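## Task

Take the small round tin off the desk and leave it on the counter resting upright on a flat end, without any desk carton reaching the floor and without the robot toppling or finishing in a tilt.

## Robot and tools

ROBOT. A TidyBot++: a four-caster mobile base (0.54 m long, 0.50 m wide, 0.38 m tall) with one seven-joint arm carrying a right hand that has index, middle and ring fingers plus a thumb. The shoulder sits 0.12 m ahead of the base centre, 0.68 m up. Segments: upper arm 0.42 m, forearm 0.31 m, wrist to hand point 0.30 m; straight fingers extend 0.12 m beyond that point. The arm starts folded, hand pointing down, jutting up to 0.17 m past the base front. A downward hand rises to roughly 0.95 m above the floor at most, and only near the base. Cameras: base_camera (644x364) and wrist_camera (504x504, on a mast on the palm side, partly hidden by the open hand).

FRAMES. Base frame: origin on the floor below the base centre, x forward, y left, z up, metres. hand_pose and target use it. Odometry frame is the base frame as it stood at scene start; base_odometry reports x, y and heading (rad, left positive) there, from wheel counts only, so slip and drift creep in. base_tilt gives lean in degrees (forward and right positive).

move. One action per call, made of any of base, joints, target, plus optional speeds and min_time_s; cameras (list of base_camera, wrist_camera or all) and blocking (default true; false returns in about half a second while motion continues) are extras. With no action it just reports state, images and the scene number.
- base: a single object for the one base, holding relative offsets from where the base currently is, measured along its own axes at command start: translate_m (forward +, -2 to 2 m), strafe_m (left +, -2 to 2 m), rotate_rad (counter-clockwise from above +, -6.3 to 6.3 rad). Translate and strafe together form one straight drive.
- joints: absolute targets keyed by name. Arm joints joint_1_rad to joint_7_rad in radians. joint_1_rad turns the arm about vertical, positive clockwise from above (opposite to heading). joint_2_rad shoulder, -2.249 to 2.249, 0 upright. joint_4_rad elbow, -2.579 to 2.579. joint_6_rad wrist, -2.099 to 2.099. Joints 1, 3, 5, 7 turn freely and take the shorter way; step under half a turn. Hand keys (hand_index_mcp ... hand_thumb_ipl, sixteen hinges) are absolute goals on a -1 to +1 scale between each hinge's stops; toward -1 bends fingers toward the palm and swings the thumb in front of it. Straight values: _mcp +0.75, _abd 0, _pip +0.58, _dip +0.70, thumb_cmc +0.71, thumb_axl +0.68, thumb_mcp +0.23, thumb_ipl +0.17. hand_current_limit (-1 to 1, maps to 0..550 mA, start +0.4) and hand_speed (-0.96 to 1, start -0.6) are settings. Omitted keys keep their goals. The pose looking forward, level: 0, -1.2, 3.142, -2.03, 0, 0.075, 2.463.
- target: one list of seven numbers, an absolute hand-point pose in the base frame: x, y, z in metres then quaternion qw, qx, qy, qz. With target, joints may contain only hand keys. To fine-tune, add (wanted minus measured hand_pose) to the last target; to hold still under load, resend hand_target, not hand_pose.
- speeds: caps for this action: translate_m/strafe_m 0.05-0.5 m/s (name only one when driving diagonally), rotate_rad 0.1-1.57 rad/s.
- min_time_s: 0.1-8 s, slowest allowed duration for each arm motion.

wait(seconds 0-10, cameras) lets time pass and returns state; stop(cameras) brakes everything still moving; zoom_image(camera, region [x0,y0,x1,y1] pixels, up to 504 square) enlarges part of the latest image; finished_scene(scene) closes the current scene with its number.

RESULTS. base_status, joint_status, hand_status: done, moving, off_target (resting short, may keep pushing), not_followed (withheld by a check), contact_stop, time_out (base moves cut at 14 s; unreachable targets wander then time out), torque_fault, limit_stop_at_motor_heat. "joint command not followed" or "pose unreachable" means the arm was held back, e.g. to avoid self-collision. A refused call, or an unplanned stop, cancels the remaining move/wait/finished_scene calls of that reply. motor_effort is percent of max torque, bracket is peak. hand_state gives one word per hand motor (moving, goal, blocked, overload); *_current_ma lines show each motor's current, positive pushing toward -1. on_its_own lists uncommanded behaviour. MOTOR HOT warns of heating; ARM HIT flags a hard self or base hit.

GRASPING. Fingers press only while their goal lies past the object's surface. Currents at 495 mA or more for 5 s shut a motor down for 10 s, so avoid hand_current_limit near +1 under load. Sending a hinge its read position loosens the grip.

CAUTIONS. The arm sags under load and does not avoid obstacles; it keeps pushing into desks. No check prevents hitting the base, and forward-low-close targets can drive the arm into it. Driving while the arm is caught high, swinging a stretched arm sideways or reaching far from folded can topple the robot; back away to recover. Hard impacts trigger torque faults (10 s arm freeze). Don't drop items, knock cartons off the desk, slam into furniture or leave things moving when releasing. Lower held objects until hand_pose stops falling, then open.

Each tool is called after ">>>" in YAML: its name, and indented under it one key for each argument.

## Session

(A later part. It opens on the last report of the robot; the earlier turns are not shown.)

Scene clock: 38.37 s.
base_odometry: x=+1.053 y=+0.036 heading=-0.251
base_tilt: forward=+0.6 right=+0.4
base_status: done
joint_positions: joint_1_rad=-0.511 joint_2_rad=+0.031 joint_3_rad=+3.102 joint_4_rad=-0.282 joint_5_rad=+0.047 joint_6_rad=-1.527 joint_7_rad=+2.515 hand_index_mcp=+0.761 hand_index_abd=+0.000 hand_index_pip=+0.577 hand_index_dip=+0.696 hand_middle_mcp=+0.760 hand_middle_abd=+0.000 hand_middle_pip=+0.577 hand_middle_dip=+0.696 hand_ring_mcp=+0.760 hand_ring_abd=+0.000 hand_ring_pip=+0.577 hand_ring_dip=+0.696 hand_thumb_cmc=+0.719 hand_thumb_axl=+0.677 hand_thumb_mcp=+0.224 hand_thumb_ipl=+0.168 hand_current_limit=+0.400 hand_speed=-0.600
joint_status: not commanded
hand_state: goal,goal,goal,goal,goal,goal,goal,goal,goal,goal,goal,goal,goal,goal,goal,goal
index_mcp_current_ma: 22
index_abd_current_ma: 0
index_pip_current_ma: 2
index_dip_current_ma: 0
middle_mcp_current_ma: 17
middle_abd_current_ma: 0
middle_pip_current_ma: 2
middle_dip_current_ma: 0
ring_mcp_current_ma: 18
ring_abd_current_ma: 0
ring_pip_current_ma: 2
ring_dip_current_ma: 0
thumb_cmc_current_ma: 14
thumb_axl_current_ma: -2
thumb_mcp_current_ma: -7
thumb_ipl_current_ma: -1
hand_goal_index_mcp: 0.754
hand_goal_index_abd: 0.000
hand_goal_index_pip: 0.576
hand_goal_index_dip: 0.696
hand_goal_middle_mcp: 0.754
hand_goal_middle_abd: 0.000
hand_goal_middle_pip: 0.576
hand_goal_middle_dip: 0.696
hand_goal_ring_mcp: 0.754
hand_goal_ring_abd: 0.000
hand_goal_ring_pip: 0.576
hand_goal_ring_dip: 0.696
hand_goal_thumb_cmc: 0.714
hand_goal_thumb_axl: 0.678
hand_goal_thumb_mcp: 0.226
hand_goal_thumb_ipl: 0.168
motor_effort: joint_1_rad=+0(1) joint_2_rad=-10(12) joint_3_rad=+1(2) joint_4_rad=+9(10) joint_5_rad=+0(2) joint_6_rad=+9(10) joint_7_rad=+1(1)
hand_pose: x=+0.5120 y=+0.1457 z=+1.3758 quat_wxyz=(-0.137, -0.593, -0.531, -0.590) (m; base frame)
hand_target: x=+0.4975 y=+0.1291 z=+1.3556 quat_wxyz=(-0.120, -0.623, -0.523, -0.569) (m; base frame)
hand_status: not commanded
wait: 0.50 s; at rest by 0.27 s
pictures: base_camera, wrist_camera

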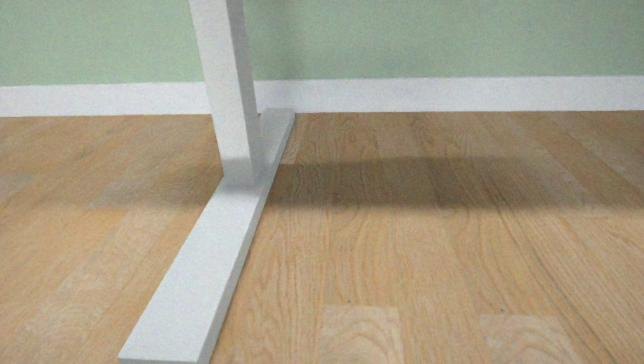

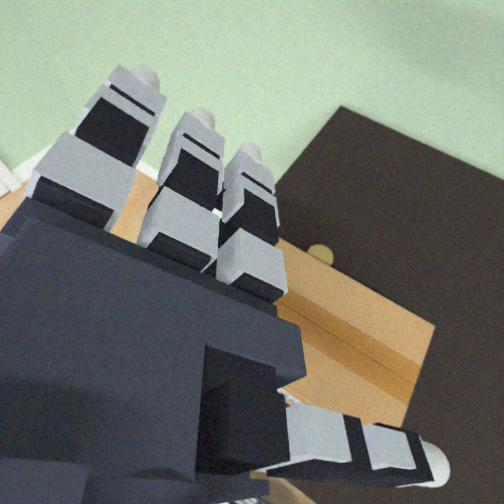

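>>> move:
  base: {"translate_m":0.13,"strafe_m":0.1}
  speeds: {"translate_m":0.2}
  joints: {"joint_1_rad":-0.6,"joint_2_rad":0.15,"joint_4_rad":-0.15,"joint_6_rad":-1.7}

>>> wait:
  seconds: 0.5
  cameras: ["all"]

Scene clock: 43.23 s.
move: done
base_odometry: x=+1.204 y=+0.101 heading=-0.250
base_tilt: forward=+0.6 right=+0.4
base_status: done
joint_positions: joint_1_rad=-0.585 joint_2_rad=+0.142 joint_3_rad=+3.102 joint_4_rad=-0.163 joint_5_rad=+0.047 joint_6_rad=-1.627 joint_7_rad=+2.515 hand_index_mcp=+0.761 hand_index_abd=+0.000 hand_index_pip=+0.577 hand_index_dip=+0.696 hand_middle_mcp=+0.760 hand_middle_abd=+0.000 hand_middle_pip=+0.577 hand_middle_dip=+0.696 hand_ring_mcp=+0.760 hand_ring_abd=+0.000 hand_ring_pip=+0.577 hand_ring_dip=+0.696 hand_thumb_cmc=+0.719 hand_thumb_axl=+0.677 hand_thumb_mcp=+0.224 hand_thumb_ipl=+0.168 hand_current_limit=+0.400 hand_speed=-0.600
joint_status: all done
hand_state: goal,goal,goal,goal,goal,goal,goal,goal,goal,goal,goal,goal,goal,goal,goal,goal
index_mcp_current_ma: 22
index_abd_current_ma: 0
index_pip_current_ma: 2
index_dip_current_ma: 0
middle_mcp_current_ma: 17
middle_abd_current_ma: 0
middle_pip_current_ma: 2
middle_dip_current_ma: 0
ring_mcp_current_ma: 18
ring_abd_current_ma: 0
ring_pip_current_ma: 2
ring_dip_current_ma: 0
thumb_cmc_current_ma: 14
thumb_axl_current_ma: -2
thumb_mcp_current_ma: -7
thumb_ipl_current_ma: -1
hand_goal_index_mcp: 0.754
hand_goal_index_abd: 0.000
hand_goal_index_pip: 0.576
hand_goal_index_dip: 0.696
hand_goal_middle_mcp: 0.754
hand_goal_middle_abd: 0.000
hand_goal_middle_pip: 0.576
hand_goal_middle_dip: 0.696
hand_goal_ring_mcp: 0.754
hand_goal_ring_abd: 0.000
hand_goal_ring_pip: 0.576
hand_goal_ring_dip: 0.696
hand_goal_thumb_cmc: 0.714
hand_goal_thumb_axl: 0.678
hand_goal_thumb_mcp: 0.226
hand_goal_thumb_ipl: 0.168
motor_effort: joint_1_rad=+0(2) joint_2_rad=-13(17) joint_3_rad=+1(1) joint_4_rad=+9(10) joint_5_rad=+0(1) joint_6_rad=+9(10) joint_7_rad=+1(1)
hand_pose: x=+0.5352 y=+0.1956 z=+1.3440 quat_wxyz=(-0.106, -0.593, -0.570, -0.558) (m; base frame)
hand_target: x=+0.5304 y=+0.1966 z=+1.3206 quat_wxyz=(-0.083, -0.618, -0.571, -0.534) (m; base frame)
hand_status: not commanded
pictures: none

Scene clock: 43.73 s.
base_odometry: x=+1.204 y=+0.101 heading=-0.250
base_tilt: forward=+0.6 right=+0.4
base_status: done
joint_positions: joint_1_rad=-0.585 joint_2_rad=+0.142 joint_3_rad=+3.102 joint_4_rad=-0.163 joint_5_rad=+0.047 joint_6_rad=-1.627 joint_7_rad=+2.515 hand_index_mcp=+0.761 hand_index_abd=+0.000 hand_index_pip=+0.577 hand_index_dip=+0.696 hand_middle_mcp=+0.760 hand_middle_abd=+0.000 hand_middle_pip=+0.577 hand_middle_dip=+0.696 hand_ring_mcp=+0.760 hand_ring_abd=+0.000 hand_ring_pip=+0.577 hand_ring_dip=+0.696 hand_thumb_cmc=+0.719 hand_thumb_axl=+0.677 hand_thumb_mcp=+0.224 hand_thumb_ipl=+0.168 hand_current_limit=+0.400 hand_speed=-0.600
joint_status: all done
hand_state: goal,goal,goal,goal,goal,goal,goal,goal,goal,goal,goal,goal,goal,goal,goal,goal
index_mcp_current_ma: 22
index_abd_current_ma: 0
index_pip_current_ma: 2
index_dip_current_ma: 0
middle_mcp_current_ma: 17
middle_abd_current_ma: 0
middle_pip_current_ma: 2
middle_dip_current_ma: 0
ring_mcp_current_ma: 18
ring_abd_current_ma: 0
ring_pip_current_ma: 2
ring_dip_current_ma: 0
thumb_cmc_current_ma: 14
thumb_axl_current_ma: -2
thumb_mcp_current_ma: -7
thumb_ipl_current_ma: -1
hand_goal_index_mcp: 0.754
hand_goal_index_abd: 0.000
hand_goal_index_pip: 0.576
hand_goal_index_dip: 0.696
hand_goal_middle_mcp: 0.754
hand_goal_middle_abd: 0.000
hand_goal_middle_pip: 0.576
hand_goal_middle_dip: 0.696
hand_goal_ring_mcp: 0.754
hand_goal_ring_abd: 0.000
hand_goal_ring_pip: 0.576
hand_goal_ring_dip: 0.696
hand_goal_thumb_cmc: 0.714
hand_goal_thumb_axl: 0.678
hand_goal_thumb_mcp: 0.226
hand_goal_thumb_ipl: 0.168
motor_effort: joint_1_rad=+0(2) joint_2_rad=-12(17) joint_3_rad=+1(1) joint_4_rad=+9(10) joint_5_rad=+0(1) joint_6_rad=+8(10) joint_7_rad=+1(1)
hand_pose: x=+0.5352 y=+0.1956 z=+1.3440 quat_wxyz=(-0.106, -0.593, -0.570, -0.558) (m; base frame)
hand_target: x=+0.5304 y=+0.1966 z=+1.3206 quat_wxyz=(-0.083, -0.618, -0.571, -0.534) (m; base frame)
hand_status: not commanded
wait: 0.50 s; at rest by 0.27 s
pictures: base_camera, wrist_camera

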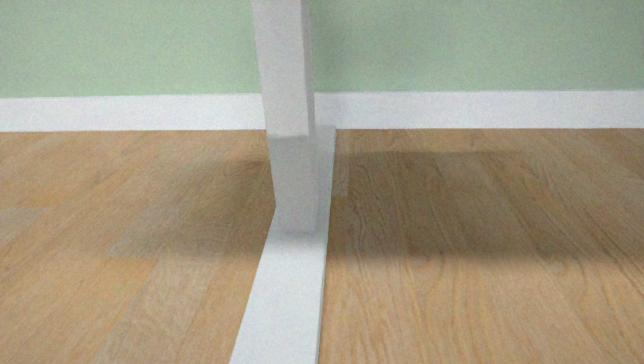

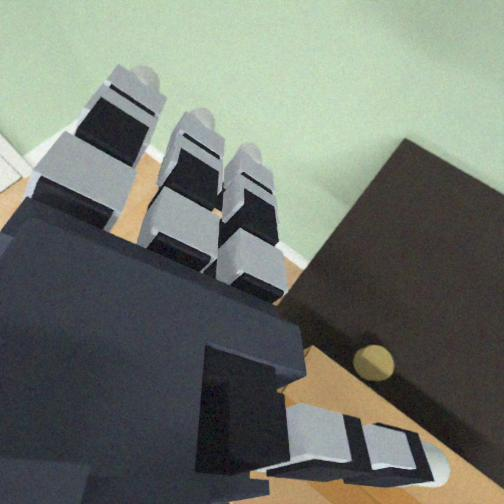

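>>> zoom_image:
  camera: "wrist_camera"
  region: [310, 310, 430, 430]

Scaled by 4.200 from the camera's 504x504 image, which has a finer 720x720 frame.

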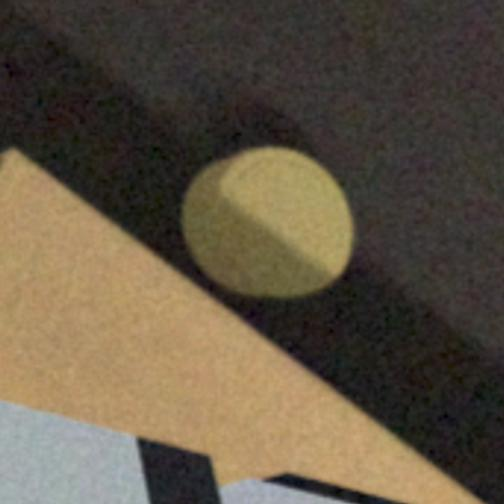

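>>> move:
  joints: {"joint_1_rad":0.0,"joint_2_rad":0.0,"joint_4_rad":-0.5,"joint_6_rad":-1.5,"joint_7_rad":0.0,"hand_index_mcp":0.2745,"hand_middle_mcp":0.2745,"hand_ring_mcp":0.95,"hand_index_abd":0.45,"hand_middle_abd":-0.45}

>>> wait:
  seconds: 0.5
  cameras: ["wrist_camera"]

Scene clock: 52.00 s.
move: done
base_odometry: x=+1.204 y=+0.101 heading=-0.250
base_tilt: forward=+0.6 right=+0.4
base_status: not commanded
joint_positions: joint_1_rad=-0.014 joint_2_rad=+0.048 joint_3_rad=+3.102 joint_4_rad=-0.478 joint_5_rad=+0.047 joint_6_rad=-1.571 joint_7_rad=+0.056 hand_index_mcp=+0.271 hand_index_abd=+0.450 hand_index_pip=+0.577 hand_index_dip=+0.696 hand_middle_mcp=+0.271 hand_middle_abd=-0.441 hand_middle_pip=+0.577 hand_middle_dip=+0.696 hand_ring_mcp=+0.943 hand_ring_abd=+0.001 hand_ring_pip=+0.576 hand_ring_dip=+0.696 hand_thumb_cmc=+0.709 hand_thumb_axl=+0.677 hand_thumb_mcp=+0.224 hand_thumb_ipl=+0.168 hand_current_limit=+0.400 hand_speed=-0.600
joint_status: all done
hand_state: goal,goal,goal,goal,goal,goal,goal,goal,goal,goal,goal,goal,goal,goal,goal,goal
index_mcp_current_ma: -8
index_abd_current_ma: 0
index_pip_current_ma: 2
index_dip_current_ma: 0
middle_mcp_current_ma: -7
middle_abd_current_ma: 22
middle_pip_current_ma: 2
middle_dip_current_ma: 0
ring_mcp_current_ma: -22
ring_abd_current_ma: 2
ring_pip_current_ma: 0
ring_dip_current_ma: 0
thumb_cmc_current_ma: -15
thumb_axl_current_ma: -2
thumb_mcp_current_ma: -7
thumb_ipl_current_ma: -1
hand_goal_index_mcp: 0.274
hand_goal_index_abd: 0.450
hand_goal_index_pip: 0.576
hand_goal_index_dip: 0.696
hand_goal_middle_mcp: 0.274
hand_goal_middle_abd: -0.450
hand_goal_middle_pip: 0.576
hand_goal_middle_dip: 0.696
hand_goal_ring_mcp: 0.950
hand_goal_ring_abd: 0.000
hand_goal_ring_pip: 0.576
hand_goal_ring_dip: 0.696
hand_goal_thumb_cmc: 0.714
hand_goal_thumb_axl: 0.678
hand_goal_thumb_mcp: 0.226
hand_goal_thumb_ipl: 0.168
motor_effort: joint_1_rad=+0(2) joint_2_rad=-13(15) joint_3_rad=+1(1) joint_4_rad=+12(12) joint_5_rad=-1(1) joint_6_rad=+8(9) joint_7_rad=+1(2)
hand_pose: x=+0.5135 y=+0.0255 z=+1.1480 quat_wxyz=(+0.339, -0.637, +0.587, -0.367) (m; base frame)
hand_target: x=+0.5079 y=+0.0251 z=+1.1753 quat_wxyz=(+0.375, -0.599, +0.591, -0.389) (m; base frame)
hand_status: not commanded
pictures: none

Scene clock: 52.50 s.
base_odometry: x=+1.204 y=+0.101 heading=-0.250
base_tilt: forward=+0.6 right=+0.4
base_status: not commanded
joint_positions: joint_1_rad=-0.014 joint_2_rad=+0.048 joint_3_rad=+3.102 joint_4_rad=-0.478 joint_5_rad=+0.047 joint_6_rad=-1.571 joint_7_rad=+0.053 hand_index_mcp=+0.271 hand_index_abd=+0.450 hand_index_pip=+0.577 hand_index_dip=+0.696 hand_middle_mcp=+0.271 hand_middle_abd=-0.441 hand_middle_pip=+0.577 hand_middle_dip=+0.696 hand_ring_mcp=+0.943 hand_ring_abd=+0.001 hand_ring_pip=+0.576 hand_ring_dip=+0.696 hand_thumb_cmc=+0.709 hand_thumb_axl=+0.677 hand_thumb_mcp=+0.224 hand_thumb_ipl=+0.168 hand_current_limit=+0.400 hand_speed=-0.600
joint_status: all done
hand_state: goal,goal,goal,goal,goal,goal,goal,goal,goal,goal,goal,goal,goal,goal,goal,goal
index_mcp_current_ma: -8
index_abd_current_ma: 0
index_pip_current_ma: 2
index_dip_current_ma: 0
middle_mcp_current_ma: -7
middle_abd_current_ma: 22
middle_pip_current_ma: 2
middle_dip_current_ma: 0
ring_mcp_current_ma: -22
ring_abd_current_ma: 2
ring_pip_current_ma: 0
ring_dip_current_ma: 0
thumb_cmc_current_ma: -15
thumb_axl_current_ma: -2
thumb_mcp_current_ma: -7
thumb_ipl_current_ma: -1
hand_goal_index_mcp: 0.274
hand_goal_index_abd: 0.450
hand_goal_index_pip: 0.576
hand_goal_index_dip: 0.696
hand_goal_middle_mcp: 0.274
hand_goal_middle_abd: -0.450
hand_goal_middle_pip: 0.576
hand_goal_middle_dip: 0.696
hand_goal_ring_mcp: 0.950
hand_goal_ring_abd: 0.000
hand_goal_ring_pip: 0.576
hand_goal_ring_dip: 0.696
hand_goal_thumb_cmc: 0.714
hand_goal_thumb_axl: 0.678
hand_goal_thumb_mcp: 0.226
hand_goal_thumb_ipl: 0.168
motor_effort: joint_1_rad=+0(2) joint_2_rad=-11(15) joint_3_rad=+1(1) joint_4_rad=+12(12) joint_5_rad=+1(1) joint_6_rad=+7(9) joint_7_rad=+1(2)
hand_pose: x=+0.5135 y=+0.0258 z=+1.1481 quat_wxyz=(+0.339, -0.636, +0.588, -0.366) (m; base frame)
hand_target: x=+0.5079 y=+0.0251 z=+1.1753 quat_wxyz=(+0.375, -0.599, +0.591, -0.389) (m; base frame)
hand_status: not commanded
wait: 0.50 s; at rest by 0.27 s
pictures: wrist_camera

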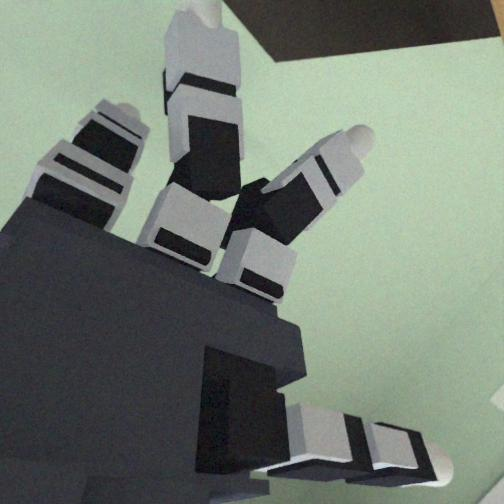

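>>> move:
  base: {"strafe_m":-0.033}
  speeds: {"strafe_m":0.1}
  joints: {"joint_2_rad":0.02,"joint_4_rad":-0.6,"joint_6_rad":-1.7}

>>> wait:
  seconds: 0.5
  cameras: ["all"]

Scene clock: 55.03 s.
move: done
base_odometry: x=+1.196 y=+0.069 heading=-0.250
base_tilt: forward=+0.6 right=+0.4
base_status: done
joint_positions: joint_1_rad=-0.010 joint_2_rad=+0.046 joint_3_rad=+3.102 joint_4_rad=-0.584 joint_5_rad=+0.047 joint_6_rad=-1.653 joint_7_rad=+0.053 hand_index_mcp=+0.271 hand_index_abd=+0.450 hand_index_pip=+0.577 hand_index_dip=+0.696 hand_middle_mcp=+0.271 hand_middle_abd=-0.442 hand_middle_pip=+0.577 hand_middle_dip=+0.696 hand_ring_mcp=+0.942 hand_ring_abd=+0.001 hand_ring_pip=+0.576 hand_ring_dip=+0.696 hand_thumb_cmc=+0.709 hand_thumb_axl=+0.677 hand_thumb_mcp=+0.224 hand_thumb_ipl=+0.168 hand_current_limit=+0.400 hand_speed=-0.600
joint_status: all done
hand_state: goal,goal,goal,goal,goal,goal,goal,goal,goal,goal,goal,goal,goal,goal,goal,goal
index_mcp_current_ma: -8
index_abd_current_ma: 0
index_pip_current_ma: 2
index_dip_current_ma: 0
middle_mcp_current_ma: -7
middle_abd_current_ma: 20
middle_pip_current_ma: 2
middle_dip_current_ma: 0
ring_mcp_current_ma: -25
ring_abd_current_ma: 2
ring_pip_current_ma: 0
ring_dip_current_ma: 0
thumb_cmc_current_ma: -15
thumb_axl_current_ma: -2
thumb_mcp_current_ma: -7
thumb_ipl_current_ma: -1
hand_goal_index_mcp: 0.274
hand_goal_index_abd: 0.450
hand_goal_index_pip: 0.576
hand_goal_index_dip: 0.696
hand_goal_middle_mcp: 0.274
hand_goal_middle_abd: -0.450
hand_goal_middle_pip: 0.576
hand_goal_middle_dip: 0.696
hand_goal_ring_mcp: 0.950
hand_goal_ring_abd: 0.000
hand_goal_ring_pip: 0.576
hand_goal_ring_dip: 0.696
hand_goal_thumb_cmc: 0.714
hand_goal_thumb_axl: 0.678
hand_goal_thumb_mcp: 0.226
hand_goal_thumb_ipl: 0.168
motor_effort: joint_1_rad=+0(2) joint_2_rad=-13(14) joint_3_rad=+1(2) joint_4_rad=+12(14) joint_5_rad=+0(2) joint_6_rad=+8(8) joint_7_rad=+1(1)
hand_pose: x=+0.4946 y=+0.0238 z=+1.0938 quat_wxyz=(+0.280, -0.667, +0.618, -0.308) (m; base frame)
hand_target: x=+0.4724 y=+0.0243 z=+1.0904 quat_wxyz=(+0.274, -0.652, +0.644, -0.291) (m; base frame)
hand_status: not commanded
pictures: none

Scene clock: 55.53 s.
base_odometry: x=+1.196 y=+0.069 heading=-0.250
base_tilt: forward=+0.6 right=+0.4
base_status: done
joint_positions: joint_1_rad=-0.010 joint_2_rad=+0.046 joint_3_rad=+3.102 joint_4_rad=-0.584 joint_5_rad=+0.047 joint_6_rad=-1.653 joint_7_rad=+0.053 hand_index_mcp=+0.271 hand_index_abd=+0.450 hand_index_pip=+0.577 hand_index_dip=+0.696 hand_middle_mcp=+0.271 hand_middle_abd=-0.442 hand_middle_pip=+0.577 hand_middle_dip=+0.696 hand_ring_mcp=+0.942 hand_ring_abd=+0.001 hand_ring_pip=+0.576 hand_ring_dip=+0.696 hand_thumb_cmc=+0.709 hand_thumb_axl=+0.677 hand_thumb_mcp=+0.224 hand_thumb_ipl=+0.168 hand_current_limit=+0.400 hand_speed=-0.600
joint_status: all done
hand_state: goal,goal,goal,goal,goal,goal,goal,goal,goal,goal,goal,goal,goal,goal,goal,goal
index_mcp_current_ma: -8
index_abd_current_ma: 0
index_pip_current_ma: 2
index_dip_current_ma: 0
middle_mcp_current_ma: -7
middle_abd_current_ma: 20
middle_pip_current_ma: 2
middle_dip_current_ma: 0
ring_mcp_current_ma: -25
ring_abd_current_ma: 2
ring_pip_current_ma: 0
ring_dip_current_ma: 0
thumb_cmc_current_ma: -15
thumb_axl_current_ma: -2
thumb_mcp_current_ma: -7
thumb_ipl_current_ma: -1
hand_goal_index_mcp: 0.274
hand_goal_index_abd: 0.450
hand_goal_index_pip: 0.576
hand_goal_index_dip: 0.696
hand_goal_middle_mcp: 0.274
hand_goal_middle_abd: -0.450
hand_goal_middle_pip: 0.576
hand_goal_middle_dip: 0.696
hand_goal_ring_mcp: 0.950
hand_goal_ring_abd: 0.000
hand_goal_ring_pip: 0.576
hand_goal_ring_dip: 0.696
hand_goal_thumb_cmc: 0.714
hand_goal_thumb_axl: 0.678
hand_goal_thumb_mcp: 0.226
hand_goal_thumb_ipl: 0.168
motor_effort: joint_1_rad=+0(2) joint_2_rad=-12(14) joint_3_rad=+0(2) joint_4_rad=+12(14) joint_5_rad=+0(2) joint_6_rad=+8(8) joint_7_rad=+1(1)
hand_pose: x=+0.4946 y=+0.0238 z=+1.0938 quat_wxyz=(+0.280, -0.667, +0.618, -0.308) (m; base frame)
hand_target: x=+0.4724 y=+0.0243 z=+1.0904 quat_wxyz=(+0.274, -0.652, +0.644, -0.291) (m; base frame)
hand_status: not commanded
wait: 0.50 s; at rest by 0.27 s
pictures: base_camera, wrist_camera

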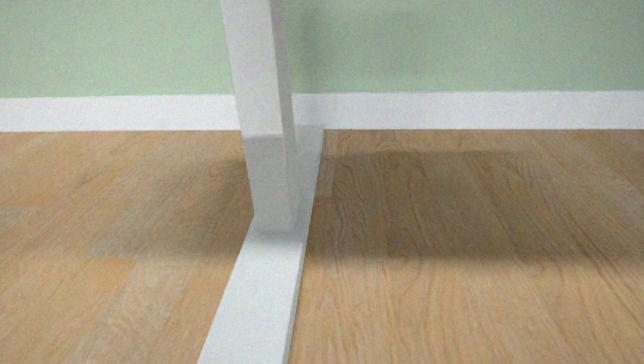

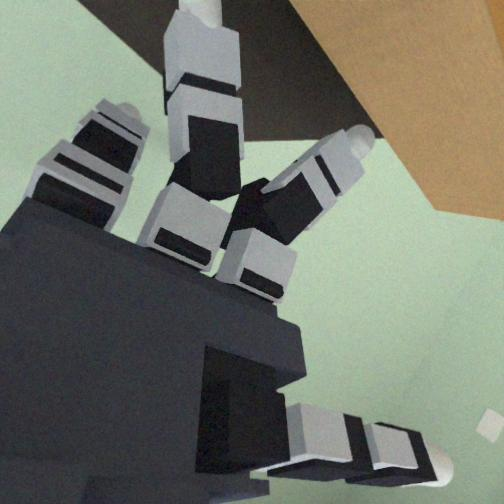

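>>> move:
  joints: {"joint_2_rad":0.06,"joint_4_rad":-0.63}

>>> wait:
  seconds: 0.5
  cameras: ["wrist_camera"]

>>> zoom_image:
  camera: "wrist_camera"
  region: [150, 0, 450, 300]

Scene clock: 62.57 s.
move: done
base_odometry: x=+1.196 y=+0.069 heading=-0.250
base_tilt: forward=+0.6 right=+0.4
base_status: not commanded
joint_positions: joint_1_rad=-0.010 joint_2_rad=+0.049 joint_3_rad=+3.102 joint_4_rad=-0.611 joint_5_rad=+0.047 joint_6_rad=-1.653 joint_7_rad=+0.053 hand_index_mcp=+0.271 hand_index_abd=+0.450 hand_index_pip=+0.577 hand_index_dip=+0.696 hand_middle_mcp=+0.271 hand_middle_abd=-0.442 hand_middle_pip=+0.577 hand_middle_dip=+0.696 hand_ring_mcp=+0.942 hand_ring_abd=+0.001 hand_ring_pip=+0.576 hand_ring_dip=+0.696 hand_thumb_cmc=+0.709 hand_thumb_axl=+0.677 hand_thumb_mcp=+0.224 hand_thumb_ipl=+0.168 hand_current_limit=+0.400 hand_speed=-0.600
joint_status: all done
hand_state: goal,goal,goal,goal,goal,goal,goal,goal,goal,goal,goal,goal,goal,goal,goal,goal
index_mcp_current_ma: -8
index_abd_current_ma: 0
index_pip_current_ma: 2
index_dip_current_ma: 0
middle_mcp_current_ma: -7
middle_abd_current_ma: 20
middle_pip_current_ma: 2
middle_dip_current_ma: 0
ring_mcp_current_ma: -25
ring_abd_current_ma: 2
ring_pip_current_ma: 0
ring_dip_current_ma: 0
thumb_cmc_current_ma: -15
thumb_axl_current_ma: -2
thumb_mcp_current_ma: -7
thumb_ipl_current_ma: -1
hand_goal_index_mcp: 0.274
hand_goal_index_abd: 0.450
hand_goal_index_pip: 0.576
hand_goal_index_dip: 0.696
hand_goal_middle_mcp: 0.274
hand_goal_middle_abd: -0.450
hand_goal_middle_pip: 0.576
hand_goal_middle_dip: 0.696
hand_goal_ring_mcp: 0.950
hand_goal_ring_abd: 0.000
hand_goal_ring_pip: 0.576
hand_goal_ring_dip: 0.696
hand_goal_thumb_cmc: 0.714
hand_goal_thumb_axl: 0.678
hand_goal_thumb_mcp: 0.226
hand_goal_thumb_ipl: 0.168
motor_effort: joint_1_rad=+0(1) joint_2_rad=-13(15) joint_3_rad=+1(1) joint_4_rad=+12(14) joint_5_rad=+0(1) joint_6_rad=+7(8) joint_7_rad=+1(1)
hand_pose: x=+0.4953 y=+0.0238 z=+1.0830 quat_wxyz=(+0.270, -0.672, +0.622, -0.299) (m; base frame)
hand_target: x=+0.4875 y=+0.0243 z=+1.0656 quat_wxyz=(+0.251, -0.662, +0.653, -0.268) (m; base frame)
hand_status: not commanded
pictures: none

Scene clock: 63.07 s.
base_odometry: x=+1.196 y=+0.069 heading=-0.250
base_tilt: forward=+0.6 right=+0.4
base_status: not commanded
joint_positions: joint_1_rad=-0.010 joint_2_rad=+0.049 joint_3_rad=+3.102 joint_4_rad=-0.611 joint_5_rad=+0.047 joint_6_rad=-1.653 joint_7_rad=+0.053 hand_index_mcp=+0.271 hand_index_abd=+0.450 hand_index_pip=+0.577 hand_index_dip=+0.696 hand_middle_mcp=+0.271 hand_middle_abd=-0.442 hand_middle_pip=+0.577 hand_middle_dip=+0.696 hand_ring_mcp=+0.942 hand_ring_abd=+0.001 hand_ring_pip=+0.576 hand_ring_dip=+0.696 hand_thumb_cmc=+0.709 hand_thumb_axl=+0.677 hand_thumb_mcp=+0.224 hand_thumb_ipl=+0.168 hand_current_limit=+0.400 hand_speed=-0.600
joint_status: all done
hand_state: goal,goal,goal,goal,goal,goal,goal,goal,goal,goal,goal,goal,goal,goal,goal,goal
index_mcp_current_ma: -8
index_abd_current_ma: 0
index_pip_current_ma: 2
index_dip_current_ma: 0
middle_mcp_current_ma: -7
middle_abd_current_ma: 20
middle_pip_current_ma: 2
middle_dip_current_ma: 0
ring_mcp_current_ma: -25
ring_abd_current_ma: 2
ring_pip_current_ma: 0
ring_dip_current_ma: 0
thumb_cmc_current_ma: -15
thumb_axl_current_ma: -2
thumb_mcp_current_ma: -7
thumb_ipl_current_ma: -1
hand_goal_index_mcp: 0.274
hand_goal_index_abd: 0.450
hand_goal_index_pip: 0.576
hand_goal_index_dip: 0.696
hand_goal_middle_mcp: 0.274
hand_goal_middle_abd: -0.450
hand_goal_middle_pip: 0.576
hand_goal_middle_dip: 0.696
hand_goal_ring_mcp: 0.950
hand_goal_ring_abd: 0.000
hand_goal_ring_pip: 0.576
hand_goal_ring_dip: 0.696
hand_goal_thumb_cmc: 0.714
hand_goal_thumb_axl: 0.678
hand_goal_thumb_mcp: 0.226
hand_goal_thumb_ipl: 0.168
motor_effort: joint_1_rad=+0(1) joint_2_rad=-12(15) joint_3_rad=+1(1) joint_4_rad=+12(14) joint_5_rad=+0(1) joint_6_rad=+6(8) joint_7_rad=+1(1)
hand_pose: x=+0.4953 y=+0.0238 z=+1.0830 quat_wxyz=(+0.270, -0.672, +0.622, -0.299) (m; base frame)
hand_target: x=+0.4875 y=+0.0243 z=+1.0656 quat_wxyz=(+0.251, -0.662, +0.653, -0.268) (m; base frame)
hand_status: not commanded
wait: 0.50 s; at rest by 0.27 s
pictures: wrist_camera

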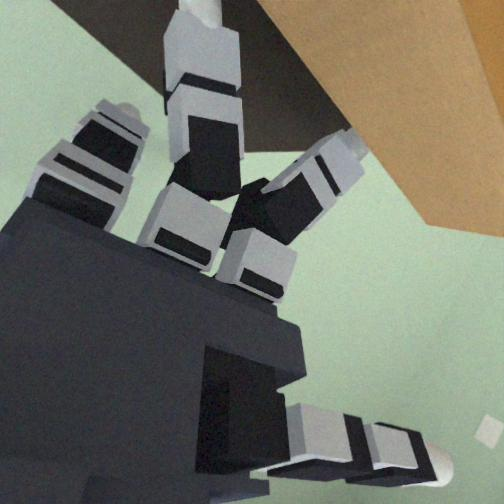

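Scaled by 1.680 from the camera's 504x504 image, which has a finer 720x720 frame.

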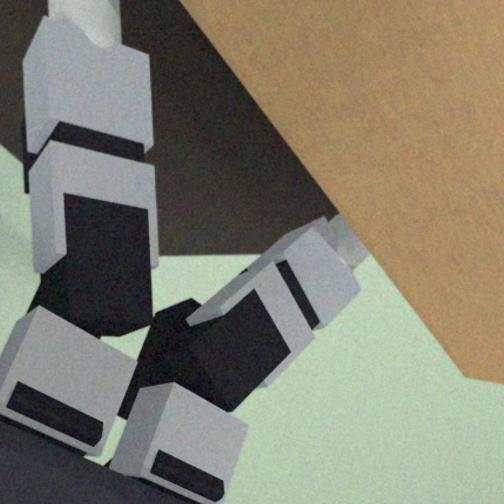

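>>> move:
  base: {"strafe_m":0.014}
  speeds: {"strafe_m":0.1}
  joints: {"joint_2_rad":0.13,"joint_4_rad":-0.62,"joint_6_rad":-1.8}
  min_time_s: 1.5

>>> wait:
  seconds: 0.4
  cameras: ["wrist_camera"]

Scene clock: 69.37 s.
move: done
base_odometry: x=+1.199 y=+0.082 heading=-0.250
base_tilt: forward=+0.6 right=+0.4
base_status: done
joint_positions: joint_1_rad=-0.008 joint_2_rad=+0.100 joint_3_rad=+3.102 joint_4_rad=-0.611 joint_5_rad=+0.047 joint_6_rad=-1.731 joint_7_rad=+0.052 hand_index_mcp=+0.271 hand_index_abd=+0.450 hand_index_pip=+0.577 hand_index_dip=+0.696 hand_middle_mcp=+0.271 hand_middle_abd=-0.442 hand_middle_pip=+0.577 hand_middle_dip=+0.696 hand_ring_mcp=+0.942 hand_ring_abd=+0.001 hand_ring_pip=+0.576 hand_ring_dip=+0.696 hand_thumb_cmc=+0.709 hand_thumb_axl=+0.677 hand_thumb_mcp=+0.224 hand_thumb_ipl=+0.168 hand_current_limit=+0.400 hand_speed=-0.600
joint_status: all done
hand_state: goal,goal,goal,goal,goal,goal,goal,goal,goal,goal,goal,goal,goal,goal,goal,goal
index_mcp_current_ma: -8
index_abd_current_ma: 0
index_pip_current_ma: 2
index_dip_current_ma: 0
middle_mcp_current_ma: -7
middle_abd_current_ma: 20
middle_pip_current_ma: 2
middle_dip_current_ma: 0
ring_mcp_current_ma: -25
ring_abd_current_ma: 2
ring_pip_current_ma: 0
ring_dip_current_ma: 0
thumb_cmc_current_ma: -15
thumb_axl_current_ma: -2
thumb_mcp_current_ma: -7
thumb_ipl_current_ma: -1
hand_goal_index_mcp: 0.274
hand_goal_index_abd: 0.450
hand_goal_index_pip: 0.576
hand_goal_index_dip: 0.696
hand_goal_middle_mcp: 0.274
hand_goal_middle_abd: -0.450
hand_goal_middle_pip: 0.576
hand_goal_middle_dip: 0.696
hand_goal_ring_mcp: 0.950
hand_goal_ring_abd: 0.000
hand_goal_ring_pip: 0.576
hand_goal_ring_dip: 0.696
hand_goal_thumb_cmc: 0.714
hand_goal_thumb_axl: 0.678
hand_goal_thumb_mcp: 0.226
hand_goal_thumb_ipl: 0.168
motor_effort: joint_1_rad=+0(2) joint_2_rad=-14(16) joint_3_rad=+1(2) joint_4_rad=+12(14) joint_5_rad=+0(1) joint_6_rad=+6(8) joint_7_rad=+1(1)
hand_pose: x=+0.4938 y=+0.0225 z=+1.0523 quat_wxyz=(+0.228, -0.688, +0.639, -0.256) (m; base frame)
hand_target: x=+0.4848 y=+0.0238 z=+1.0310 quat_wxyz=(+0.198, -0.681, +0.672, -0.215) (m; base frame)
hand_status: not commanded
pictures: none

Scene clock: 69.77 s.
base_odometry: x=+1.199 y=+0.082 heading=-0.250
base_tilt: forward=+0.6 right=+0.4
base_status: done
joint_positions: joint_1_rad=-0.008 joint_2_rad=+0.100 joint_3_rad=+3.102 joint_4_rad=-0.611 joint_5_rad=+0.047 joint_6_rad=-1.732 joint_7_rad=+0.052 hand_index_mcp=+0.271 hand_index_abd=+0.450 hand_index_pip=+0.577 hand_index_dip=+0.696 hand_middle_mcp=+0.271 hand_middle_abd=-0.442 hand_middle_pip=+0.577 hand_middle_dip=+0.696 hand_ring_mcp=+0.942 hand_ring_abd=+0.001 hand_ring_pip=+0.576 hand_ring_dip=+0.696 hand_thumb_cmc=+0.709 hand_thumb_axl=+0.677 hand_thumb_mcp=+0.224 hand_thumb_ipl=+0.168 hand_current_limit=+0.400 hand_speed=-0.600
joint_status: all done
hand_state: goal,goal,goal,goal,goal,goal,goal,goal,goal,goal,goal,goal,goal,goal,goal,goal
index_mcp_current_ma: -8
index_abd_current_ma: 0
index_pip_current_ma: 2
index_dip_current_ma: 0
middle_mcp_current_ma: -7
middle_abd_current_ma: 20
middle_pip_current_ma: 2
middle_dip_current_ma: 0
ring_mcp_current_ma: -25
ring_abd_current_ma: 2
ring_pip_current_ma: 0
ring_dip_current_ma: 0
thumb_cmc_current_ma: -15
thumb_axl_current_ma: -2
thumb_mcp_current_ma: -7
thumb_ipl_current_ma: -1
hand_goal_index_mcp: 0.274
hand_goal_index_abd: 0.450
hand_goal_index_pip: 0.576
hand_goal_index_dip: 0.696
hand_goal_middle_mcp: 0.274
hand_goal_middle_abd: -0.450
hand_goal_middle_pip: 0.576
hand_goal_middle_dip: 0.696
hand_goal_ring_mcp: 0.950
hand_goal_ring_abd: 0.000
hand_goal_ring_pip: 0.576
hand_goal_ring_dip: 0.696
hand_goal_thumb_cmc: 0.714
hand_goal_thumb_axl: 0.678
hand_goal_thumb_mcp: 0.226
hand_goal_thumb_ipl: 0.168
motor_effort: joint_1_rad=+0(2) joint_2_rad=-14(16) joint_3_rad=+1(2) joint_4_rad=+12(14) joint_5_rad=+0(1) joint_6_rad=+5(8) joint_7_rad=+1(1)
hand_pose: x=+0.4936 y=+0.0225 z=+1.0522 quat_wxyz=(+0.228, -0.688, +0.639, -0.256) (m; base frame)
hand_target: x=+0.4848 y=+0.0238 z=+1.0310 quat_wxyz=(+0.198, -0.681, +0.672, -0.215) (m; base frame)
hand_status: not commanded
wait: 0.40 s; at rest by 0.27 s
pictures: wrist_camera

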